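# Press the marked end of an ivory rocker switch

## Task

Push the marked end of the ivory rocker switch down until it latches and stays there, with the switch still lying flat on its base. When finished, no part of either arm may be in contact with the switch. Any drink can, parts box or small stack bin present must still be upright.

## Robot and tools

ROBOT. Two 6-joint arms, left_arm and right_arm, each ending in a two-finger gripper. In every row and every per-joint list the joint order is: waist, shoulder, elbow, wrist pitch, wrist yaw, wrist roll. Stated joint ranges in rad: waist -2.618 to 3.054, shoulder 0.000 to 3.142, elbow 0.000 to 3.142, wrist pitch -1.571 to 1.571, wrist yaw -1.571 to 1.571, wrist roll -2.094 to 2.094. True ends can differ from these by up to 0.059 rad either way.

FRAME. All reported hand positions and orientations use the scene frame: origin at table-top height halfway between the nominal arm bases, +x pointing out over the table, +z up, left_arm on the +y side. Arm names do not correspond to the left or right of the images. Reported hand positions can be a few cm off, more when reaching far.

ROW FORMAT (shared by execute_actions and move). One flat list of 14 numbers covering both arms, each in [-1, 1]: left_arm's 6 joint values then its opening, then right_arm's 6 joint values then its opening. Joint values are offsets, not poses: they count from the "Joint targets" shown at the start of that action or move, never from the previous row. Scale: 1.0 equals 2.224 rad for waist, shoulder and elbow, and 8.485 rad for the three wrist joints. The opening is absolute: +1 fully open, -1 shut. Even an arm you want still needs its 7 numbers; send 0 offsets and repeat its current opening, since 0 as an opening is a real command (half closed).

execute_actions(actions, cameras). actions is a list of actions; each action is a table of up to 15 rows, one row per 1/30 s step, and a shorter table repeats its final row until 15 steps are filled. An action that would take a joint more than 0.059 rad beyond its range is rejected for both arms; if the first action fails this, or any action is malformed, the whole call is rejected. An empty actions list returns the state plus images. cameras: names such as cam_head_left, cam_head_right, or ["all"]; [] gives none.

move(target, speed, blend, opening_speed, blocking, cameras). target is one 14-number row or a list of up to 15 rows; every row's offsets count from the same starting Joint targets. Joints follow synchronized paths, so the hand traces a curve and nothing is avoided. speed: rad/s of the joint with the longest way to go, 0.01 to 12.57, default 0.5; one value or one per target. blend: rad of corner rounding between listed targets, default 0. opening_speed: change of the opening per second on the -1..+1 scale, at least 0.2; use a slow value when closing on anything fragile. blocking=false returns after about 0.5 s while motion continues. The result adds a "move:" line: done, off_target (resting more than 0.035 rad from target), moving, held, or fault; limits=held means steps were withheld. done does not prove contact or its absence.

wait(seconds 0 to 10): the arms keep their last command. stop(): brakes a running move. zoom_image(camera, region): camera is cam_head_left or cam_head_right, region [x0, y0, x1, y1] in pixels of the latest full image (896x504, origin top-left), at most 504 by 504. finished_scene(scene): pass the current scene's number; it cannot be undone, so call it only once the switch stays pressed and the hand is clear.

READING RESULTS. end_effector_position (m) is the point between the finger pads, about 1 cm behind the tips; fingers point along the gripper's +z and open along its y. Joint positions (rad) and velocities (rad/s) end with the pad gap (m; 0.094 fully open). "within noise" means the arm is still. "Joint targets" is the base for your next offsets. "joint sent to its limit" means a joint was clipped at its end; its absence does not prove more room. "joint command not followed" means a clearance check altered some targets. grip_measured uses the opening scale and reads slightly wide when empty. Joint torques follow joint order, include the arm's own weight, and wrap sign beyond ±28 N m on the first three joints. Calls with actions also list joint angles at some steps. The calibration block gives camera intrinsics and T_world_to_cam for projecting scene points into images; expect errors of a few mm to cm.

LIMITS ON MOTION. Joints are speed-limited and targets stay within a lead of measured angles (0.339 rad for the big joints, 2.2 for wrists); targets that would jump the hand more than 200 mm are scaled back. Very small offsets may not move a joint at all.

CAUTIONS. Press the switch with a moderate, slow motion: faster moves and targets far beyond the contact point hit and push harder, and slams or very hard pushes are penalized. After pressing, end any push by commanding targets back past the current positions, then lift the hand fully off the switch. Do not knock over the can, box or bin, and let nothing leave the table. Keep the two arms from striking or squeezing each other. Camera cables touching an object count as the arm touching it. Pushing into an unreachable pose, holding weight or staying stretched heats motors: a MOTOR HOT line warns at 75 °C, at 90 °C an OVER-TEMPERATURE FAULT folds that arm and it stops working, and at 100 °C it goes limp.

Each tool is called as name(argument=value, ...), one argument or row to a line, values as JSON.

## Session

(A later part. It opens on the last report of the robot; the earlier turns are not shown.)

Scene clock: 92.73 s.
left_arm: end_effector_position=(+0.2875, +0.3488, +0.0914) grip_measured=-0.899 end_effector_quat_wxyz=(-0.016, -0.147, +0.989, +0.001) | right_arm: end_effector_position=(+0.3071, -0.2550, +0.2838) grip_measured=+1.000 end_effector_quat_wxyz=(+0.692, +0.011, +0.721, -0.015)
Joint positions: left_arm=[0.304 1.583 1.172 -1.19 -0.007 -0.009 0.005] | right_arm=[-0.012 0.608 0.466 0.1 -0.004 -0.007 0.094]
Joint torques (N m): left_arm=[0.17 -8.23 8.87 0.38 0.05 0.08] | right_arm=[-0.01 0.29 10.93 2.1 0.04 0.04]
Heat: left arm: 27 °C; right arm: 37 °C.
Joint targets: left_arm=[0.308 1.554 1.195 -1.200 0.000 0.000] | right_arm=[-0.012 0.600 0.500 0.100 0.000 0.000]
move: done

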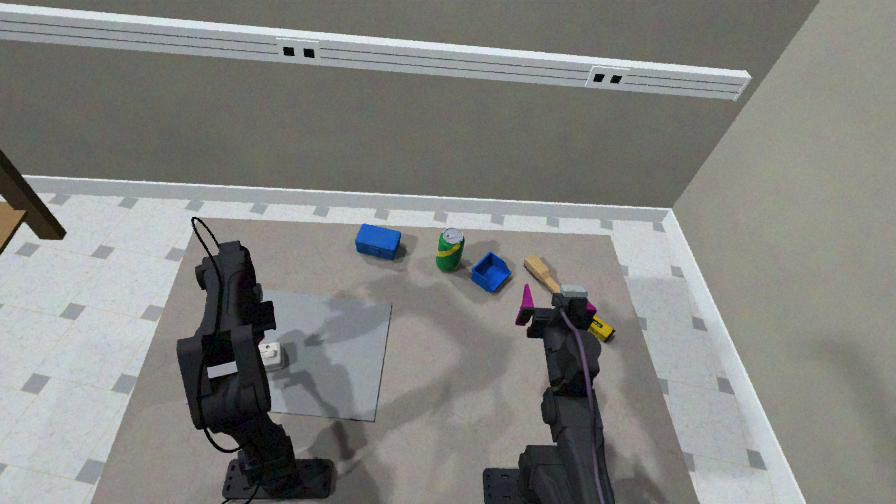

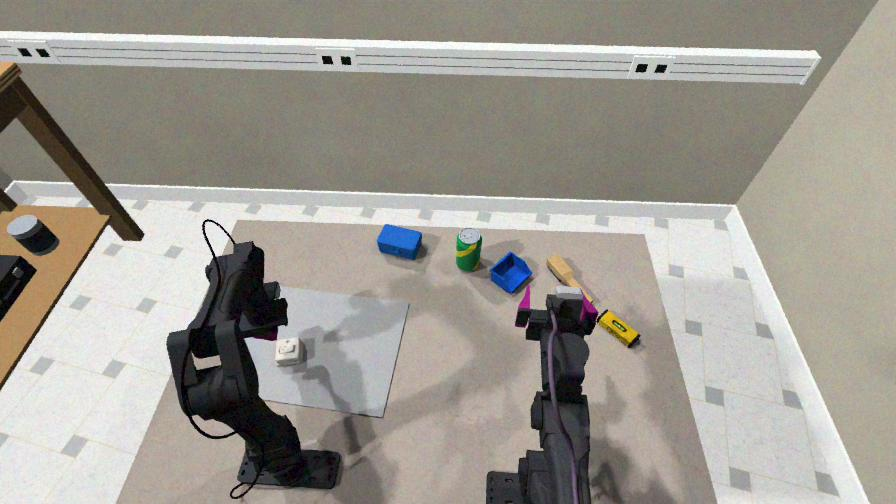

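move(
  target=[0.22797, -0.42896, -0.3125, 0.15321, 0, 0, -0.9, 0.14029, 0.55306, 0.3705, -0.1373, 0, 0, -0.9],
  speed=0.8,
  cameras=["all"],
)

zoom_image(
  camera="cam_head_left",
  region=[240, 330, 300, 385],
)

zoom_image(
  camera="cam_head_right",
  region=[260, 325, 320, 380],
)

Scene clock: 105.10 s.
left_arm: end_effector_position=(+0.2454, +0.4881, +0.3000) grip_measured=-0.899 end_effector_quat_wxyz=(+0.646, -0.280, +0.657, +0.269) | right_arm: end_effector_position=(+0.3157, -0.1566, +0.0544) grip_measured=-0.897 end_effector_quat_wxyz=(-0.007, -0.137, +0.991, +0.001)
Joint positions: left_arm=[0.81 0.609 0.51 0.079 -0.006 -0.009 0.005] | right_arm=[0.299 1.818 1.29 -1.055 -0.003 -0.006 0.005]
Joint torques (N m): left_arm=[0.49 -0.36 7.39 2.38 0.08 0.08] | right_arm=[0.12 -6.27 9.24 0.19 0.04 0.03]
Heat: left arm: 27 °C; right arm: 37 °C.
Joint targets: left_arm=[0.815 0.599 0.500 0.100 0.000 0.000] | right_arm=[0.300 1.830 1.324 -1.064 0.000 0.000]
move: done

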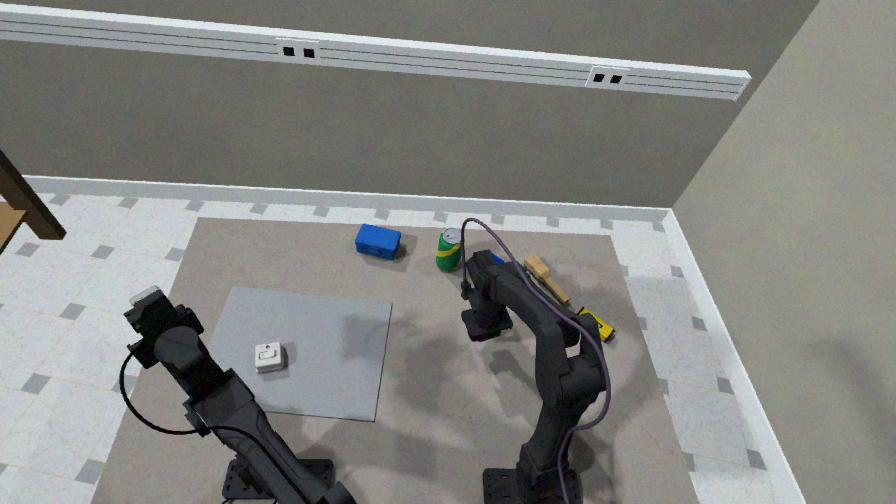

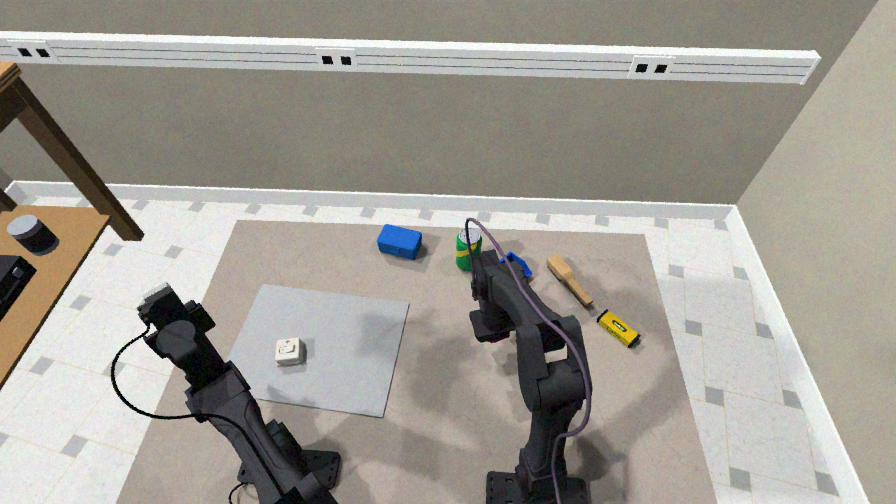

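Scaled by 8.400 from the camera's 896x504 image, which has a finer 1280x720 frame.

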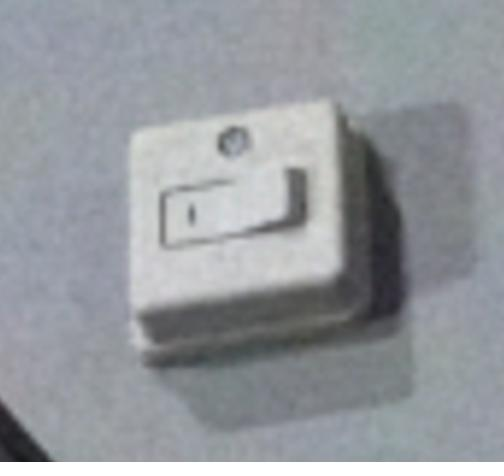

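Scaled by 8.400 from the camera's 896x504 image, which has a finer 1280x720 frame.

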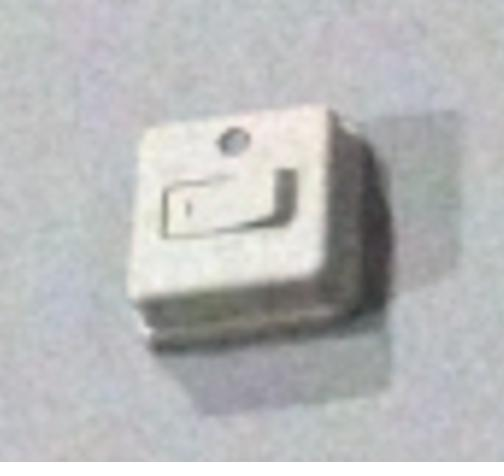

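zoom_image(
  camera="cam_head_left",
  region=[450, 290, 530, 370],
)

zoom_image(
  camera="cam_head_right",
  region=[460, 290, 540, 370],
)

Scaled by 6.300 from the camera's 896x504 image, which has a finer 1280x720 frame.

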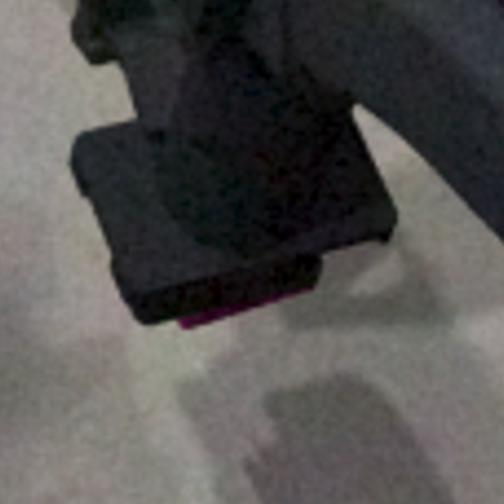

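Scaled by 6.300 from the camera's 896x504 image, which has a finer 1280x720 frame.

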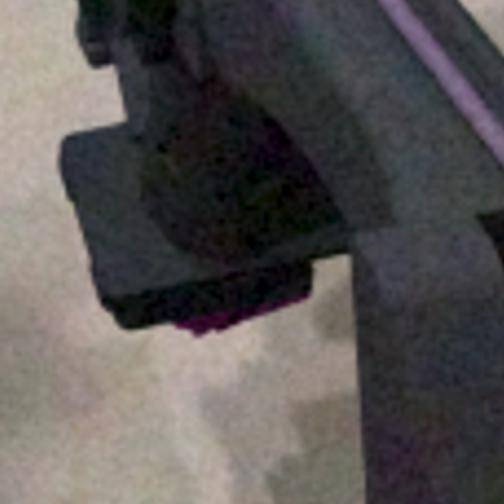

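move(
  target=[0, 0, 0, 0, 0, 0, -0.9, 0, 0.14132, 0.18943, -0.04856, 0, 0, -0.9],
  speed=0.5,
  cameras=["all"],
)

zoom_image(
  camera="cam_head_left",
  region=[450, 290, 530, 370],
)

zoom_image(
  camera="cam_head_right",
  region=[460, 290, 540, 370],
)

Scene clock: 145.97 s.
left_arm: end_effector_position=(+0.2455, +0.4881, +0.2991) grip_measured=-0.899 end_effector_quat_wxyz=(+0.646, -0.280, +0.657, +0.269) | right_arm: end_effector_position=(+0.3241, -0.1543, +0.0639) grip_measured=-0.897 end_effector_quat_wxyz=(-0.151, -0.135, +0.979, -0.018)
Joint positions: left_arm=[0.81 0.609 0.508 0.08 -0.006 -0.009 0.005] | right_arm=[0.299 2.121 1.711 -1.465 -0.003 -0.006 0.005]
Joint torques (N m): left_arm=[0.38 -0.17 7.62 2.4 0.09 0.04] | right_arm=[0.12 -7.57 8.88 -0.45 0.02 0.04]
Heat: left arm: 35 °C; right arm: 35 °C.
Joint targets: left_arm=[0.815 0.599 0.500 0.100 0.000 0.000] | right_arm=[0.300 2.145 1.746 -1.476 0.000 0.000]
move: done

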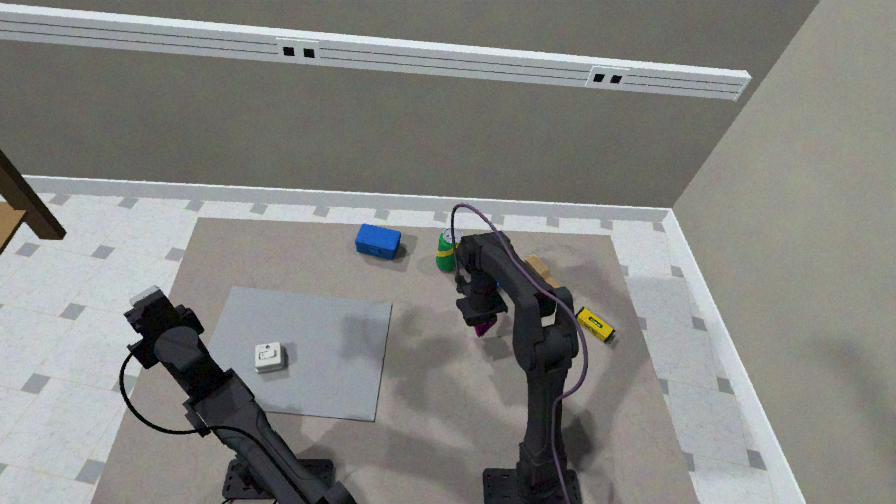

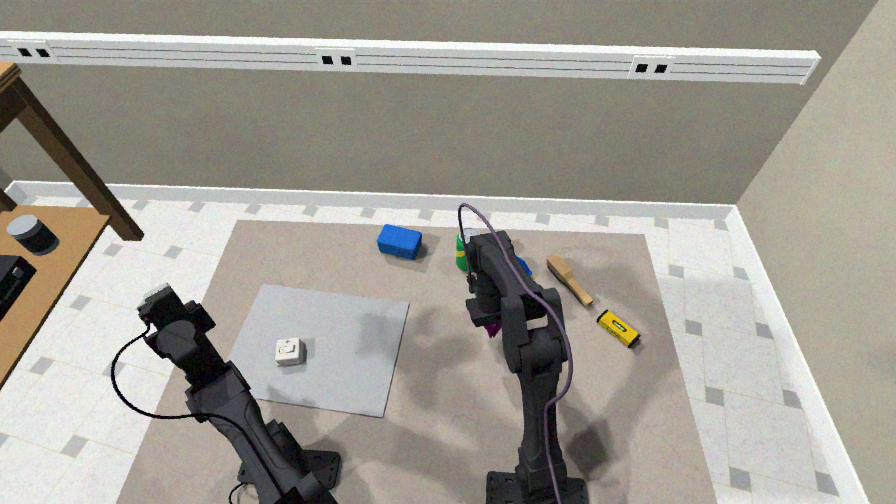

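Scaled by 6.300 from the camera's 896x504 image, which has a finer 1280x720 frame.

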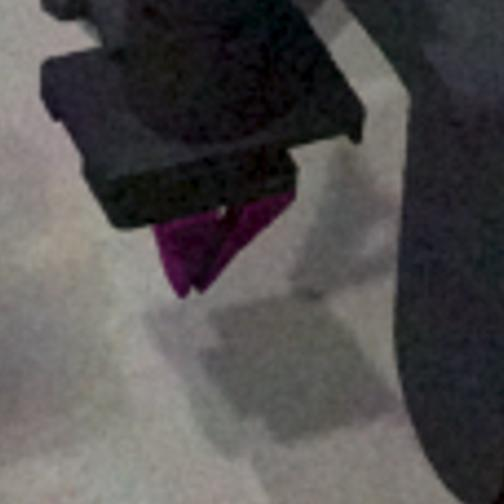

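Scaled by 6.300 from the camera's 896x504 image, which has a finer 1280x720 frame.

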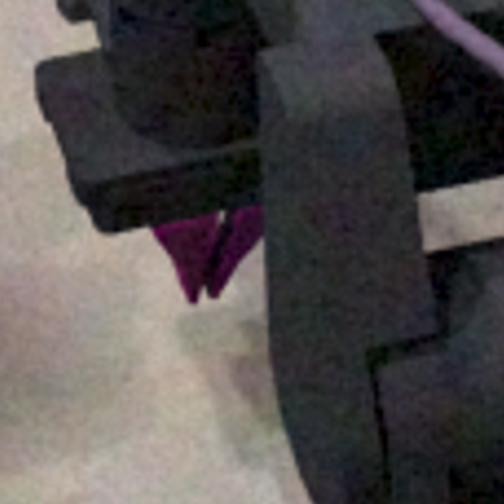

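move(
  target=[0, 0, 0, 0, 0, 0, -0.9, -0.2473, 0, 0, 0, 0, 0, -0.9],
  speed=0.6,
  cameras=["all"],
)

zoom_image(
  camera="cam_head_left",
  region=[520, 290, 600, 370],
)

zoom_image(
  camera="cam_head_right",
  region=[530, 290, 610, 370],
)

Scene clock: 152.57 s.
left_arm: end_effector_position=(+0.2455, +0.4881, +0.2991) grip_measured=-0.899 end_effector_quat_wxyz=(+0.646, -0.280, +0.657, +0.269) | right_arm: end_effector_position=(+0.3233, -0.3355, +0.0640) grip_measured=-0.897 end_effector_quat_wxyz=(-0.151, +0.137, +0.979, +0.022)
Joint positions: left_arm=[0.81 0.609 0.508 0.08 -0.006 -0.009 0.005] | right_arm=[-0.253 2.121 1.711 -1.466 -0.001 -0.005 0.005]
Joint torques (N m): left_arm=[0.46 -0.35 7.58 2.41 0.09 0.04] | right_arm=[0.27 -7.58 8.87 -0.41 0.01 0.03]
Heat: left arm: 35 °C; right arm: 35 °C.
Joint targets: left_arm=[0.815 0.599 0.500 0.100 0.000 0.000] | right_arm=[-0.250 2.145 1.746 -1.477 0.000 0.000]
move: done

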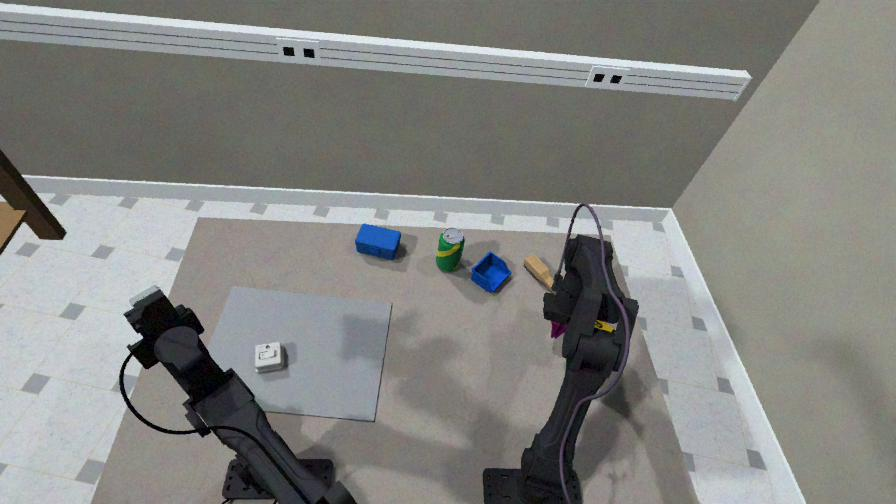

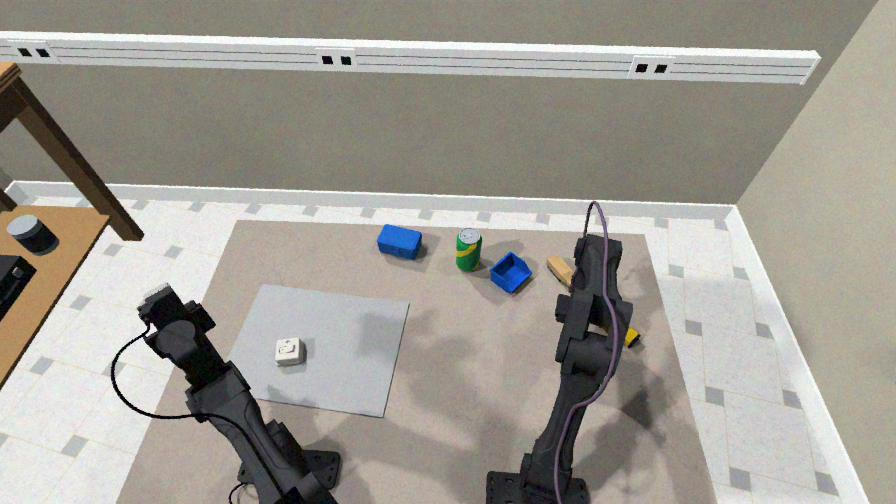

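Scaled by 6.300 from the camera's 896x504 image, which has a finer 1280x720 frame.

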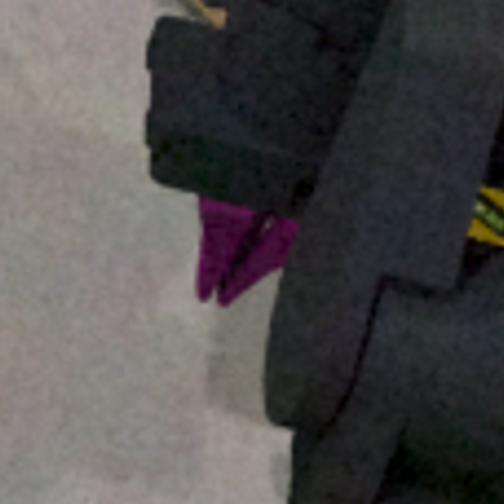

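Scaled by 6.300 from the camera's 896x504 image, which has a finer 1280x720 frame.

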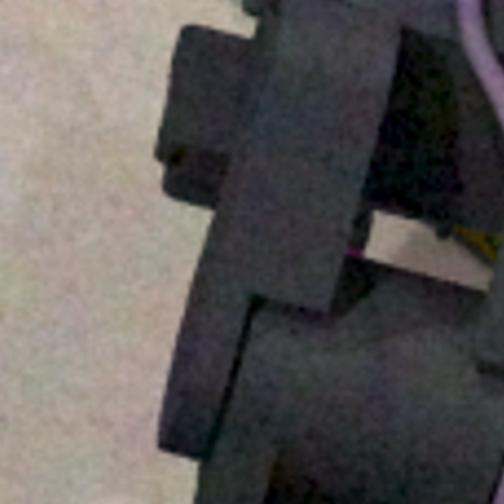

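move(
  target=[
    [0, 0, 0, 0, 0, 0, -0.9, 0.2473, -0.15094, -0.15463, 0.03694, 0, 0, -0.9],
    [0, 0, 0, 0, 0, 0, -0.9, 0.2473, -0.12415, -0.23152, 0.0641, 0, 0, -0.9],
  ],
  speed=[0.6, 0.15],
  cameras=["all"],
)

zoom_image(
  camera="cam_head_left",
  region=[450, 290, 530, 370],
)

zoom_image(
  camera="cam_head_right",
  region=[460, 290, 540, 370],
)

Scene clock: 177.20 s.
left_arm: end_effector_position=(+0.2455, +0.4881, +0.2992) grip_measured=-0.899 end_effector_quat_wxyz=(+0.646, -0.280, +0.657, +0.269) | right_arm: end_effector_position=(+0.3262, -0.1522, +0.0351) grip_measured=-0.897 end_effector_quat_wxyz=(+0.012, -0.139, +0.990, +0.002)
Joint positions: left_arm=[0.81 0.609 0.508 0.081 -0.006 -0.009 0.005] | right_arm=[0.305 1.849 1.249 -0.946 0 -0.005 0.005]
Joint torques (N m): left_arm=[0.32 -0.25 7.61 2.39 0.08 0.07] | right_arm=[-0.43 -5.98 4.78 0.5 0 0.02]
Heat: left arm: 37 °C; right arm: 34 °C.
Joint targets: left_arm=[0.815 0.599 0.500 0.100 0.000 0.000] | right_arm=[0.300 1.869 1.231 -0.933 0.000 0.000]
move: done

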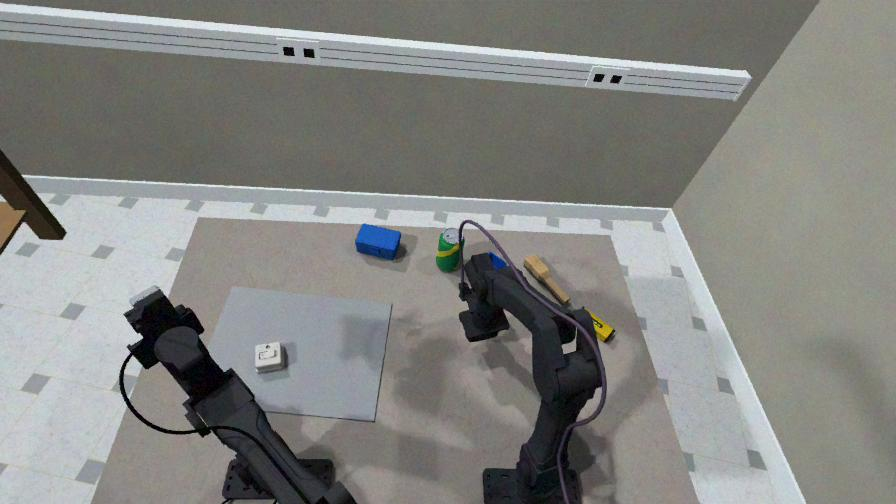

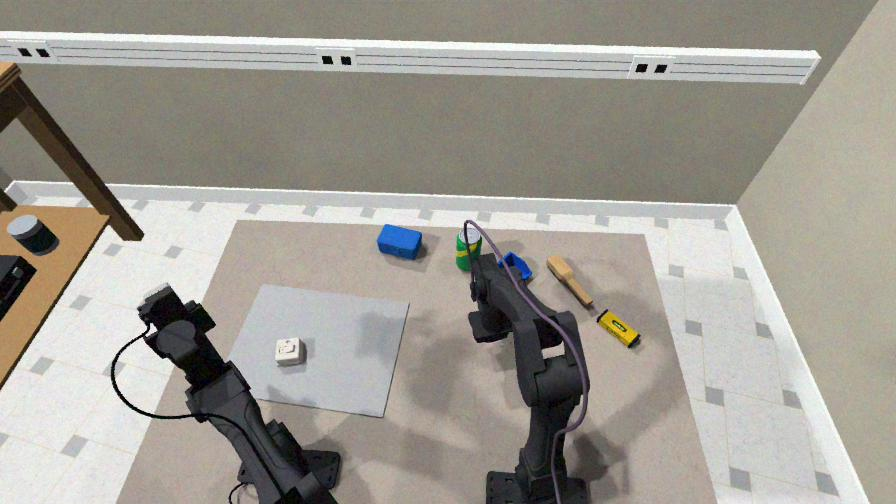

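Scaled by 6.300 from the camera's 896x504 image, which has a finer 1280x720 frame.

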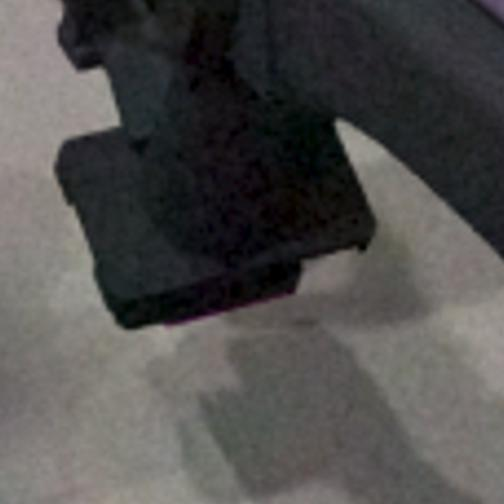

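Scaled by 6.300 from the camera's 896x504 image, which has a finer 1280x720 frame.

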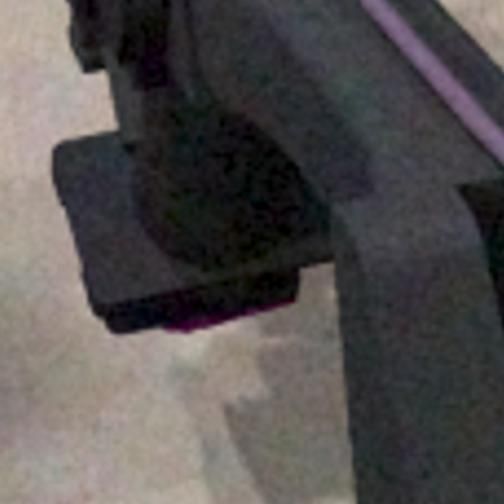

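move(
  target=[0, 0, 0, 0, 0, 0, -0.9, 0, 0.0036, -0.0103, 0.0036, 0, 0, -0.9],
  speed=0.1,
)

move(
  target=[0, 0, 0, 0, 0, 0, -0.9, 0, 0.0027, -0.0077, 0.0027, 0, 0, -0.9],
  speed=0.1,
)

Scene clock: 179.73 s.
left_arm: end_effector_position=(+0.2455, +0.4881, +0.2992) grip_measured=-0.899 end_effector_quat_wxyz=(+0.646, -0.280, +0.657, +0.269) | right_arm: end_effector_position=(+0.3253, -0.1525, +0.0275) grip_measured=-0.897 end_effector_quat_wxyz=(+0.012, -0.139, +0.990, +0.002)
Joint positions: left_arm=[0.81 0.609 0.508 0.081 -0.006 -0.009 0.005] | right_arm=[0.305 1.856 1.226 -0.916 0 -0.005 0.005]
Joint torques (N m): left_arm=[0.39 -0.28 7.65 2.43 0.07 0.08] | right_arm=[-0.43 -5.97 4.7 0.61 0 0.02]
Heat: left arm: 37 °C; right arm: 34 °C.
Joint targets: left_arm=[0.815 0.599 0.500 0.100 0.000 0.000] | right_arm=[0.300 1.876 1.208 -0.902 0.000 0.000]
move: done

Scene clock: 180.63 s.
left_arm: end_effector_position=(+0.2455, +0.4881, +0.2992) grip_measured=-0.899 end_effector_quat_wxyz=(+0.646, -0.280, +0.657, +0.269) | right_arm: end_effector_position=(+0.3245, -0.1527, +0.0218) grip_measured=-0.897 end_effector_quat_wxyz=(+0.012, -0.139, +0.990, +0.002)
Joint positions: left_arm=[0.81 0.609 0.508 0.081 -0.006 -0.009 0.005] | right_arm=[0.305 1.862 1.209 -0.893 0 -0.005 0.005]
Joint torques (N m): left_arm=[0.47 -0.28 7.64 2.41 0.06 0.07] | right_arm=[-0.44 -5.94 4.64 0.58 -0.01 0.02]
Heat: left arm: 37 °C; right arm: 34 °C.
Joint targets: left_arm=[0.815 0.599 0.500 0.100 0.000 0.000] | right_arm=[0.300 1.883 1.191 -0.879 0.000 0.000]
move: done

move(
  target=[0, 0, 0, 0, 0, 0, -0.9, 0, 0.0022, -0.0064, 0.0023, 0, 0, -0.9],
  speed=0.1,
)

move(
  target=[0, 0, 0, 0, 0, 0, -0.9, 0, 0.0013, -0.0039, 0.0014, 0, 0, -0.9],
  speed=0.1,
)

Scene clock: 182.33 s.
left_arm: end_effector_position=(+0.2455, +0.4881, +0.2992) grip_measured=-0.899 end_effector_quat_wxyz=(+0.646, -0.280, +0.657, +0.269) | right_arm: end_effector_position=(+0.3244, -0.1527, +0.0186) grip_measured=-0.897 end_effector_quat_wxyz=(+0.015, -0.139, +0.990, +0.002)
Joint positions: left_arm=[0.81 0.609 0.508 0.081 -0.006 -0.009 0.005] | right_arm=[0.305 1.862 1.195 -0.874 0 -0.005 0.005]
Joint torques (N m): left_arm=[0.38 -0.21 7.61 2.36 0.08 0.05] | right_arm=[-0.43 -5.59 4.6 0.53 0 0.02]
Heat: left arm: 37 °C; right arm: 33 °C.
Joint targets: left_arm=[0.815 0.599 0.500 0.100 0.000 0.000] | right_arm=[0.300 1.887 1.177 -0.860 0.000 0.000]
move: done

Scene clock: 183.10 s.
left_arm: end_effector_position=(+0.2455, +0.4881, +0.2992) grip_measured=-0.899 end_effector_quat_wxyz=(+0.646, -0.280, +0.657, +0.269) | right_arm: end_effector_position=(+0.3234, -0.1530, +0.0143) grip_measured=-0.897 end_effector_quat_wxyz=(+0.012, -0.139, +0.990, +0.002)
Joint positions: left_arm=[0.81 0.609 0.508 0.081 -0.006 -0.009 0.005] | right_arm=[0.305 1.869 1.186 -0.862 0 -0.005 0.005]
Joint torques (N m): left_arm=[0.51 -0.18 7.61 2.39 0.08 0.07] | right_arm=[-0.43 -5.9 4.57 0.55 -0.01 0.02]
Heat: left arm: 37 °C; right arm: 33 °C.
Joint targets: left_arm=[0.815 0.599 0.500 0.100 0.000 0.000] | right_arm=[0.300 1.890 1.168 -0.848 0.000 0.000]
move: done

move(
  target=[0, 0, 0, 0, 0, 0, -0.9, 0, 0.0013, -0.0039, 0.0014, 0, 0, -0.9],
  speed=0.1,
)

move(
  target=[0, 0, 0, 0, 0, 0, -0.9, 0, 0.0013, -0.0039, 0.0014, 0, 0, -0.9],
  speed=0.1,
)

Scene clock: 184.67 s.
left_arm: end_effector_position=(+0.2455, +0.4881, +0.2992) grip_measured=-0.899 end_effector_quat_wxyz=(+0.646, -0.280, +0.657, +0.269) | right_arm: end_effector_position=(+0.3232, -0.1531, +0.0123) grip_measured=-0.897 end_effector_quat_wxyz=(+0.014, -0.139, +0.990, +0.002)
Joint positions: left_arm=[0.81 0.609 0.508 0.081 -0.006 -0.009 0.005] | right_arm=[0.305 1.869 1.177 -0.85 0 -0.005 0.005]
Joint torques (N m): left_arm=[0.46 -0.32 7.54 2.37 0.08 0.08] | right_arm=[-0.43 -5.71 4.57 0.55 0 0.02]
Heat: left arm: 37 °C; right arm: 33 °C.
Joint targets: left_arm=[0.815 0.599 0.500 0.100 0.000 0.000] | right_arm=[0.300 1.893 1.159 -0.836 0.000 0.000]
move: done

Scene clock: 185.47 s.
left_arm: end_effector_position=(+0.2455, +0.4881, +0.2992) grip_measured=-0.899 end_effector_quat_wxyz=(+0.646, -0.280, +0.657, +0.269) | right_arm: end_effector_position=(+0.3222, -0.1534, +0.0082) grip_measured=-0.897 end_effector_quat_wxyz=(+0.012, -0.139, +0.990, +0.002)
Joint positions: left_arm=[0.81 0.609 0.508 0.081 -0.006 -0.009 0.005] | right_arm=[0.305 1.876 1.168 -0.838 0 -0.005 0.005]
Joint torques (N m): left_arm=[0.35 -0.28 7.54 2.38 0.05 0.05] | right_arm=[-0.44 -5.96 4.56 0.53 0 0.02]
Heat: left arm: 37 °C; right arm: 33 °C.
Joint targets: left_arm=[0.815 0.599 0.500 0.100 0.000 0.000] | right_arm=[0.300 1.896 1.150 -0.824 0.000 0.000]
move: done

wait(
  seconds=0.1,
  cameras=["all"],
)

zoom_image(
  camera="cam_head_right",
  region=[460, 290, 540, 370],
)

zoom_image(
  camera="cam_head_left",
  region=[450, 290, 530, 370],
)

Scene clock: 186.93 s.
left_arm: end_effector_position=(+0.2455, +0.4881, +0.2992) grip_measured=-0.899 end_effector_quat_wxyz=(+0.646, -0.280, +0.657, +0.269) | right_arm: end_effector_position=(+0.3224, -0.1533, +0.0083) grip_measured=-0.897 end_effector_quat_wxyz=(+0.012, -0.139, +0.990, +0.002)
Joint positions: left_arm=[0.81 0.609 0.508 0.081 -0.006 -0.009 0.005] | right_arm=[0.305 1.876 1.168 -0.838 0 -0.005 0.005]
Joint torques (N m): left_arm=[0.4 -0.2 7.61 2.39 0.1 0.06] | right_arm=[-0.44 -5.97 4.56 0.54 0 0.02]
Heat: left arm: 37 °C; right arm: 33 °C.
Joint targets: left_arm=[0.815 0.599 0.500 0.100 0.000 0.000] | right_arm=[0.300 1.896 1.150 -0.824 0.000 0.000]
Tool commands: left_gripper/opening=-0.9 right_gripper/opening=-0.9
wait: 0.10 s; at rest from the start

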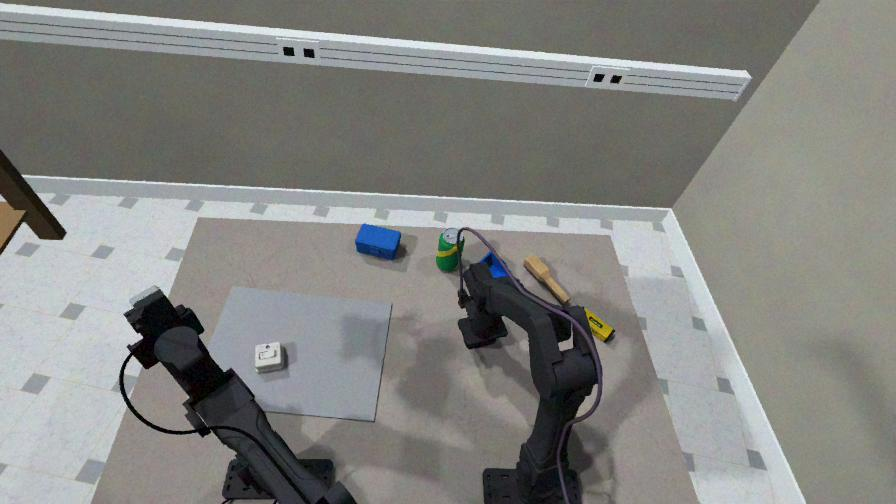

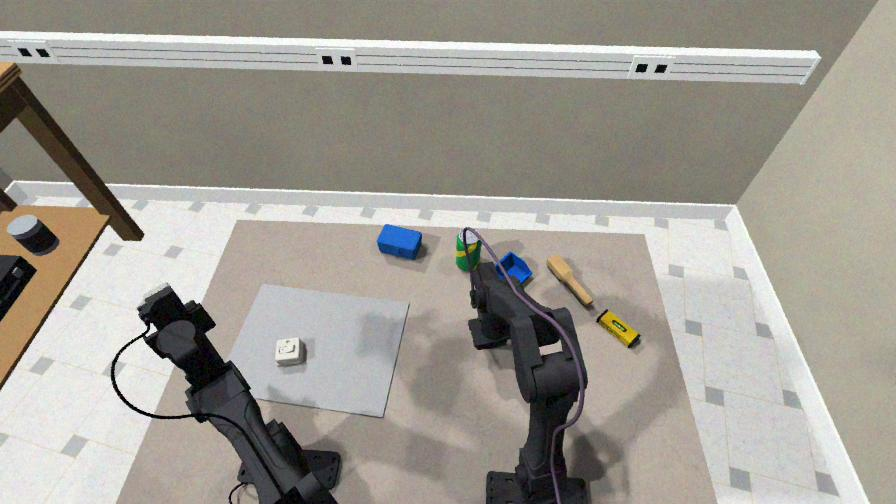

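Scaled by 6.300 from the camera's 896x504 image, which has a finer 1280x720 frame.

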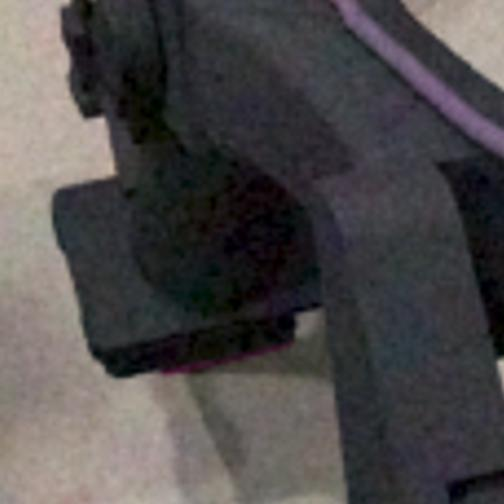

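Scaled by 6.300 from the camera's 896x504 image, which has a finer 1280x720 frame.

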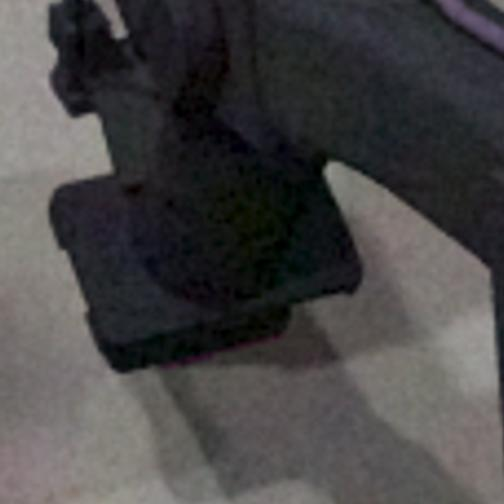

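move(
  target=[0, 0, 0, 0, 0, 0, -0.9, 0, 0.0013, -0.0039, 0.0014, 0, 0, -0.9],
  speed=0.1,
)

move(
  target=[0, 0, 0, 0, 0, 0, -0.9, 0, 0.0013, -0.0039, 0.0014, 0, 0, -0.9],
  speed=0.1,
)

Scene clock: 188.63 s.
left_arm: end_effector_position=(+0.2455, +0.4881, +0.2992) grip_measured=-0.899 end_effector_quat_wxyz=(+0.646, -0.280, +0.657, +0.269) | right_arm: end_effector_position=(+0.3221, -0.1534, +0.0064) grip_measured=-0.897 end_effector_quat_wxyz=(+0.014, -0.139, +0.990, +0.002)
Joint positions: left_arm=[0.81 0.609 0.508 0.081 -0.006 -0.009 0.005] | right_arm=[0.305 1.876 1.159 -0.827 0 -0.005 0.005]
Joint torques (N m): left_arm=[0.49 -0.29 7.65 2.39 0.07 0.05] | right_arm=[-0.43 -5.75 4.52 0.55 0 0.03]
Heat: left arm: 38 °C; right arm: 33 °C.
Joint targets: left_arm=[0.815 0.599 0.500 0.100 0.000 0.000] | right_arm=[0.300 1.899 1.142 -0.812 0.000 0.000]
move: done

Scene clock: 189.33 s.
left_arm: end_effector_position=(+0.2455, +0.4881, +0.2993) grip_measured=-0.899 end_effector_quat_wxyz=(+0.646, -0.280, +0.657, +0.269) | right_arm: end_effector_position=(+0.3231, -0.1531, +0.0052) grip_measured=-0.897 end_effector_quat_wxyz=(+0.017, -0.139, +0.990, +0.002)
Joint positions: left_arm=[0.81 0.609 0.508 0.081 -0.006 -0.009 0.005] | right_arm=[0.305 1.877 1.155 -0.815 0 -0.005 0.005]
Joint torques (N m): left_arm=[0.42 -0.29 7.56 2.39 0.07 0.05] | right_arm=[-0.43 -5.6 4.18 0.58 0 0.02]
Heat: left arm: 38 °C; right arm: 33 °C.
Joint targets: left_arm=[0.815 0.599 0.500 0.100 0.000 0.000] | right_arm=[0.300 1.902 1.133 -0.800 0.000 0.000]
move: done

move(
  target=[0, 0, 0, 0, 0, 0, -0.9, 0, 0.0010, -0.0030, 0.0010, 0, 0, -0.9],
  speed=0.1,
)

move(
  target=[0, 0, 0, 0, 0, 0, -0.9, 0, 0.0010, -0.0030, 0.0010, 0, 0, -0.9],
  speed=0.1,
)

Scene clock: 191.10 s.
left_arm: end_effector_position=(+0.2455, +0.4881, +0.2993) grip_measured=-0.899 end_effector_quat_wxyz=(+0.646, -0.280, +0.657, +0.269) | right_arm: end_effector_position=(+0.3232, -0.1531, +0.0052) grip_measured=-0.897 end_effector_quat_wxyz=(+0.017, -0.139, +0.990, +0.002)
Joint positions: left_arm=[0.81 0.609 0.508 0.081 -0.006 -0.009 0.005] | right_arm=[0.305 1.877 1.155 -0.815 0 -0.005 0.005]
Joint torques (N m): left_arm=[0.21 -0.17 7.57 2.4 0.08 0.08] | right_arm=[-0.43 -5.45 3.66 0.67 0 0.03]
Heat: left arm: 38 °C; right arm: 33 °C.
Joint targets: left_arm=[0.815 0.599 0.500 0.100 0.000 0.000] | right_arm=[0.300 1.904 1.126 -0.792 0.000 0.000]
move: done

Scene clock: 191.80 s.
left_arm: end_effector_position=(+0.2455, +0.4881, +0.2993) grip_measured=-0.899 end_effector_quat_wxyz=(+0.646, -0.280, +0.657, +0.269) | right_arm: end_effector_position=(+0.3231, -0.1531, +0.0049) grip_measured=-0.897 end_effector_quat_wxyz=(+0.017, -0.139, +0.990, +0.002)
Joint positions: left_arm=[0.81 0.609 0.508 0.081 -0.006 -0.009 0.005] | right_arm=[0.305 1.877 1.154 -0.814 0 -0.005 0.005]
Joint torques (N m): left_arm=[0.38 -0.21 7.6 2.4 0.06 0.06] | right_arm=[-0.43 -5.29 3.22 0.74 0 0.03]
Heat: left arm: 38 °C; right arm: 33 °C.
Joint targets: left_arm=[0.815 0.599 0.500 0.100 0.000 0.000] | right_arm=[0.300 1.906 1.120 -0.784 0.000 0.000]
move: done

move(
  target=[-0.45324, 0.42635, 0.27325, -0.14512, 0, 0, -0.9, 0, -0.0435, 0.12684, -0.04474, 0, 0, -0.9],
  speed=0.7,
  cameras=["all"],
)

zoom_image(
  camera="cam_head_left",
  region=[260, 290, 340, 370],
)

zoom_image(
  camera="cam_head_right",
  region=[270, 290, 350, 370],
)

Scene clock: 197.83 s.
left_arm: end_effector_position=(+0.2848, +0.2207, +0.0800) grip_measured=-0.899 end_effector_quat_wxyz=(-0.004, +0.099, +0.995, +0.002) | right_arm: end_effector_position=(+0.3145, -0.1555, +0.0663) grip_measured=-0.897 end_effector_quat_wxyz=(-0.028, -0.139, +0.990, -0.004)
Joint positions: left_arm=[-0.19 1.536 1.08 -1.123 -0.003 -0.009 0.005] | right_arm=[0.305 1.844 1.37 -1.153 0 -0.005 0.005]
Joint torques (N m): left_arm=[-0.21 -4.33 9.31 0.43 0.05 0.05] | right_arm=[-0.43 -9.91 9.01 0.16 0 0.02]
Heat: left arm: 37 °C; right arm: 33 °C.
Joint targets: left_arm=[-0.193 1.548 1.108 -1.131 0.000 0.000] | right_arm=[0.300 1.810 1.402 -1.163 0.000 0.000]
move: done

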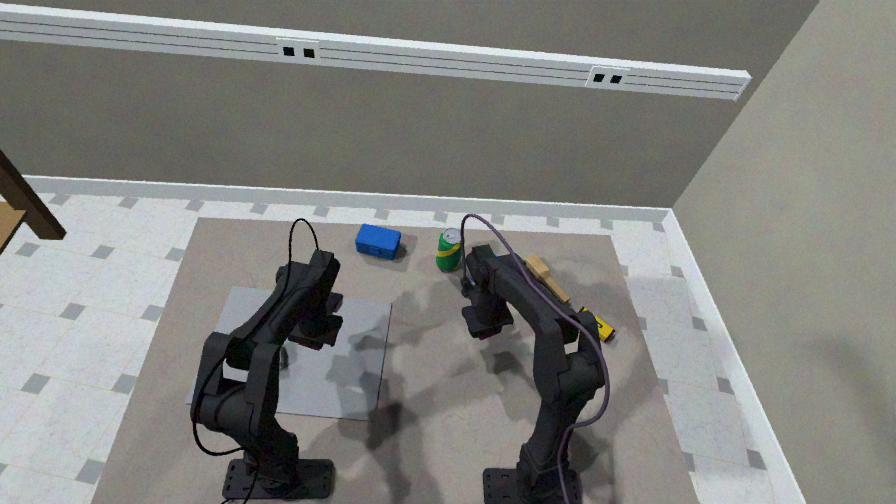

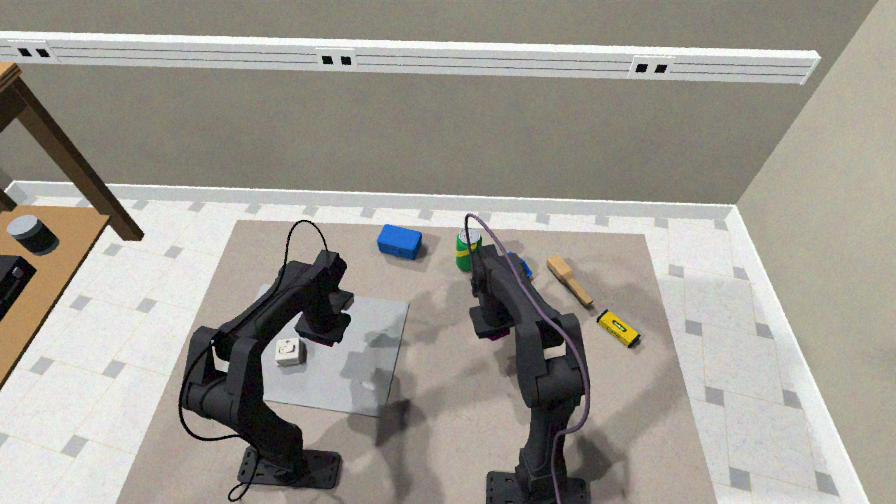

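Scaled by 6.300 from the camera's 896x504 image, which has a finer 1280x720 frame.

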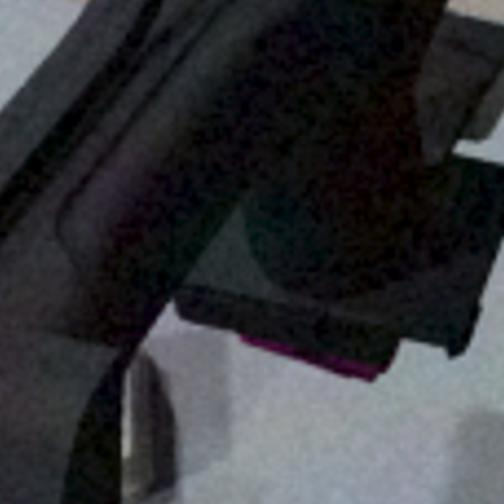

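Scaled by 6.300 from the camera's 896x504 image, which has a finer 1280x720 frame.

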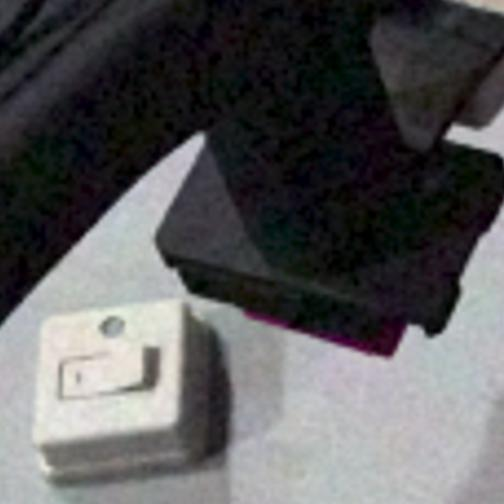

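move(
  target=[0, 0.04496, -0.09267, 0.0361, 0, 0, -0.9, 0, 0, 0, 0, 0, 0, -0.9],
  speed=0.2,
)

move(
  target=[0, 0.0013, -0.0039, 0.0014, 0, 0, -0.9, 0, 0, 0, 0, 0, 0, -0.9],
  speed=0.1,
)

move(
  target=[0, 0.0013, -0.0039, 0.0014, 0, 0, -0.9, 0, 0, 0, 0, 0, 0, -0.9],
  speed=0.1,
)

Scene clock: 201.97 s.
left_arm: end_effector_position=(+0.2898, +0.2196, +0.0158) grip_measured=-0.899 end_effector_quat_wxyz=(+0.002, +0.099, +0.995, +0.001) | right_arm: end_effector_position=(+0.3143, -0.1556, +0.0663) grip_measured=-0.897 end_effector_quat_wxyz=(-0.028, -0.139, +0.990, -0.004)
Joint positions: left_arm=[-0.19 1.633 0.907 -0.84 -0.003 -0.009 0.005] | right_arm=[0.305 1.844 1.37 -1.154 0 -0.005 0.005]
Joint torques (N m): left_arm=[-0.38 -4.48 5.59 0.68 0.05 0.07] | right_arm=[-0.44 -9.89 9.02 0.13 -0.01 0.03]
Heat: left arm: 35 °C; right arm: 34 °C.
Joint targets: left_arm=[-0.193 1.648 0.901 -0.825 0.000 0.000] | right_arm=[0.300 1.810 1.402 -1.163 0.000 0.000]
move: done

Scene clock: 202.77 s.
left_arm: end_effector_position=(+0.2900, +0.2196, +0.0142) grip_measured=-0.899 end_effector_quat_wxyz=(+0.005, +0.099, +0.995, +0.001) | right_arm: end_effector_position=(+0.3143, -0.1556, +0.0663) grip_measured=-0.897 end_effector_quat_wxyz=(-0.028, -0.139, +0.990, -0.004)
Joint positions: left_arm=[-0.19 1.633 0.899 -0.828 -0.003 -0.009 0.005] | right_arm=[0.305 1.844 1.37 -1.154 0 -0.005 0.005]
Joint torques (N m): left_arm=[-0.42 -4.36 5.49 0.69 0.05 0.06] | right_arm=[-0.44 -9.91 9.01 0.13 0 0.03]
Heat: left arm: 35 °C; right arm: 34 °C.
Joint targets: left_arm=[-0.193 1.650 0.893 -0.813 0.000 0.000] | right_arm=[0.300 1.810 1.402 -1.163 0.000 0.000]
move: done

Scene clock: 203.57 s.
left_arm: end_effector_position=(+0.2897, +0.2196, +0.0123) grip_measured=-0.899 end_effector_quat_wxyz=(+0.006, +0.099, +0.995, +0.001) | right_arm: end_effector_position=(+0.3143, -0.1556, +0.0663) grip_measured=-0.897 end_effector_quat_wxyz=(-0.028, -0.139, +0.990, -0.004)
Joint positions: left_arm=[-0.19 1.633 0.891 -0.817 -0.003 -0.009 0.005] | right_arm=[0.305 1.844 1.37 -1.154 0 -0.005 0.005]
Joint torques (N m): left_arm=[-0.31 -3.99 5.44 0.72 0.03 0.06] | right_arm=[-0.43 -9.89 9.02 0.13 0 0.02]
Heat: left arm: 35 °C; right arm: 34 °C.
Joint targets: left_arm=[-0.193 1.653 0.884 -0.801 0.000 0.000] | right_arm=[0.300 1.810 1.402 -1.163 0.000 0.000]
move: done

move(
  target=[0, 0.0013, -0.0039, 0.0014, 0, 0, -0.9, 0, 0, 0, 0, 0, 0, -0.9],
  speed=0.1,
)

move(
  target=[0, 0.0013, -0.0039, 0.0014, 0, 0, -0.9, 0, 0, 0, 0, 0, 0, -0.9],
  speed=0.1,
)

move(
  target=[0, 0.0013, -0.0039, 0.0014, 0, 0, -0.9, 0, 0, 0, 0, 0, 0, -0.9],
  speed=0.1,
)

Scene clock: 205.27 s.
left_arm: end_effector_position=(+0.2885, +0.2199, +0.0089) grip_measured=-0.899 end_effector_quat_wxyz=(+0.003, +0.099, +0.995, +0.001) | right_arm: end_effector_position=(+0.3143, -0.1556, +0.0663) grip_measured=-0.897 end_effector_quat_wxyz=(-0.029, -0.139, +0.990, -0.004)
Joint positions: left_arm=[-0.19 1.64 0.883 -0.807 -0.003 -0.009 0.005] | right_arm=[0.305 1.844 1.37 -1.154 0 -0.005 0.005]
Joint torques (N m): left_arm=[-0.39 -4.26 5.45 0.72 0.06 0.07] | right_arm=[-0.43 -9.91 9.02 0.13 -0.01 0.02]
Heat: left arm: 34 °C; right arm: 34 °C.
Joint targets: left_arm=[-0.193 1.656 0.875 -0.789 0.000 0.000] | right_arm=[0.300 1.810 1.402 -1.163 0.000 0.000]
move: done

Scene clock: 205.97 s.
left_arm: end_effector_position=(+0.2885, +0.2199, +0.0087) grip_measured=-0.899 end_effector_quat_wxyz=(+0.004, +0.099, +0.995, +0.001) | right_arm: end_effector_position=(+0.3143, -0.1556, +0.0663) grip_measured=-0.897 end_effector_quat_wxyz=(-0.029, -0.139, +0.990, -0.004)
Joint positions: left_arm=[-0.19 1.64 0.882 -0.806 -0.003 -0.009 0.005] | right_arm=[0.305 1.844 1.37 -1.154 0 -0.005 0.005]
Joint torques (N m): left_arm=[-0.31 -4.11 4.66 0.83 0.05 0.09] | right_arm=[-0.44 -9.91 9.01 0.13 -0.01 0.03]
Heat: left arm: 34 °C; right arm: 34 °C.
Joint targets: left_arm=[-0.193 1.659 0.867 -0.777 0.000 0.000] | right_arm=[0.300 1.810 1.402 -1.163 0.000 0.000]
move: done

Scene clock: 206.67 s.
left_arm: end_effector_position=(+0.2883, +0.2199, +0.0082) grip_measured=-0.899 end_effector_quat_wxyz=(+0.004, +0.099, +0.995, +0.001) | right_arm: end_effector_position=(+0.3143, -0.1556, +0.0663) grip_measured=-0.897 end_effector_quat_wxyz=(-0.029, -0.139, +0.990, -0.004)
Joint positions: left_arm=[-0.19 1.64 0.879 -0.803 -0.003 -0.009 0.005] | right_arm=[0.305 1.844 1.37 -1.154 0 -0.005 0.005]
Joint torques (N m): left_arm=[-0.21 -3.88 4.16 0.92 0.05 0.03] | right_arm=[-0.44 -9.92 9.02 0.13 0 0.02]
Heat: left arm: 34 °C; right arm: 34 °C.
Joint targets: left_arm=[-0.193 1.662 0.858 -0.765 0.000 0.000] | right_arm=[0.300 1.810 1.402 -1.163 0.000 0.000]
move: off_target (left_arm); left_arm: the wrist pitch is farthest, 0.038 rad from its target

move(
  target=[
    [0, -0.04825, 0.11583, -0.04322, 0, 0, -0.9, 0, 0, 0, 0, 0, 0, -0.9],
    [0.1818, -0.04825, 0.11583, -0.04322, 0, 0, -0.9, 0, 0, 0, 0, 0, 0, -0.9],
    [0.1818, -0.01443, 0.03907, -0.01425, 0, 0, -0.9, 0, 0, 0, 0, 0, 0, -0.9],
    [0.1818, -0.04825, 0.11583, -0.04322, 0, 0, -0.9, 0, 0, 0, 0, 0, 0, -0.9],
  ],
  speed=[0.5, 0.8, 0.3, 0.5],
  cameras=["all"],
)

zoom_image(
  camera="cam_head_right",
  region=[250, 315, 320, 385],
)

Scene clock: 218.53 s.
left_arm: end_effector_position=(+0.2871, +0.3212, +0.0720) grip_measured=-0.899 end_effector_quat_wxyz=(-0.021, -0.100, +0.995, -0.004) | right_arm: end_effector_position=(+0.3143, -0.1556, +0.0663) grip_measured=-0.897 end_effector_quat_wxyz=(-0.029, -0.139, +0.990, -0.004)
Joint positions: left_arm=[0.209 1.584 1.094 -1.123 0.003 -0.008 0.005] | right_arm=[0.305 1.844 1.37 -1.154 0 -0.005 0.005]
Joint torques (N m): left_arm=[0.14 -7.99 8.62 0.35 -0.02 0.07] | right_arm=[-0.43 -9.91 9.02 0.13 0 0.02]
Heat: left arm: 31 °C; right arm: 35 °C.
Joint targets: left_arm=[0.211 1.555 1.116 -1.132 0.000 0.000] | right_arm=[0.300 1.810 1.402 -1.163 0.000 0.000]
move: done

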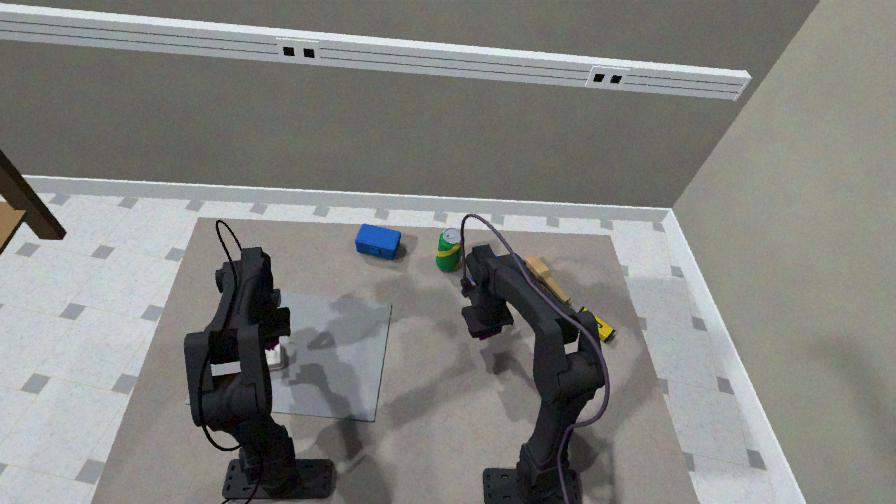

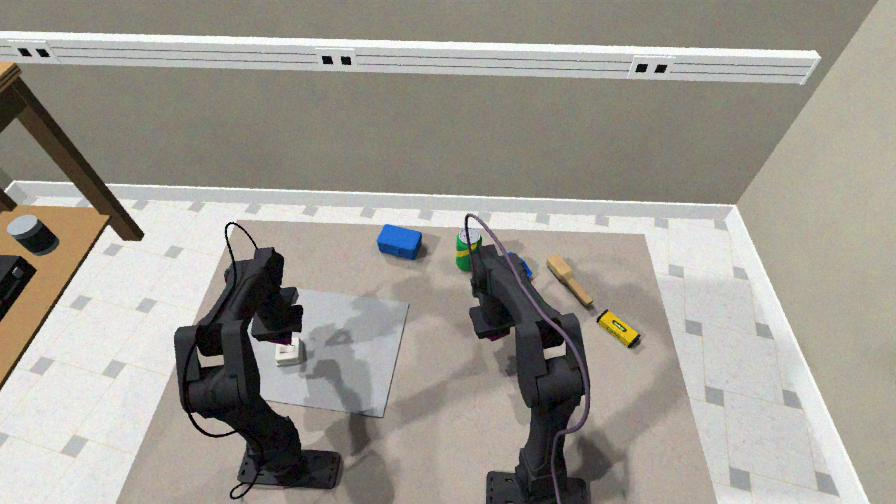

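Scaled by 7.200 from the camera's 896x504 image, which has a finer 1280x720 frame.

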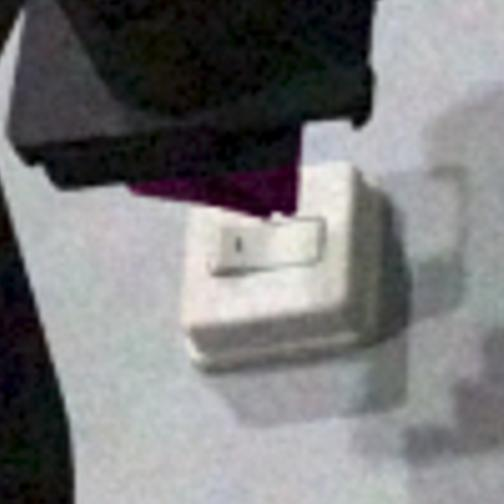

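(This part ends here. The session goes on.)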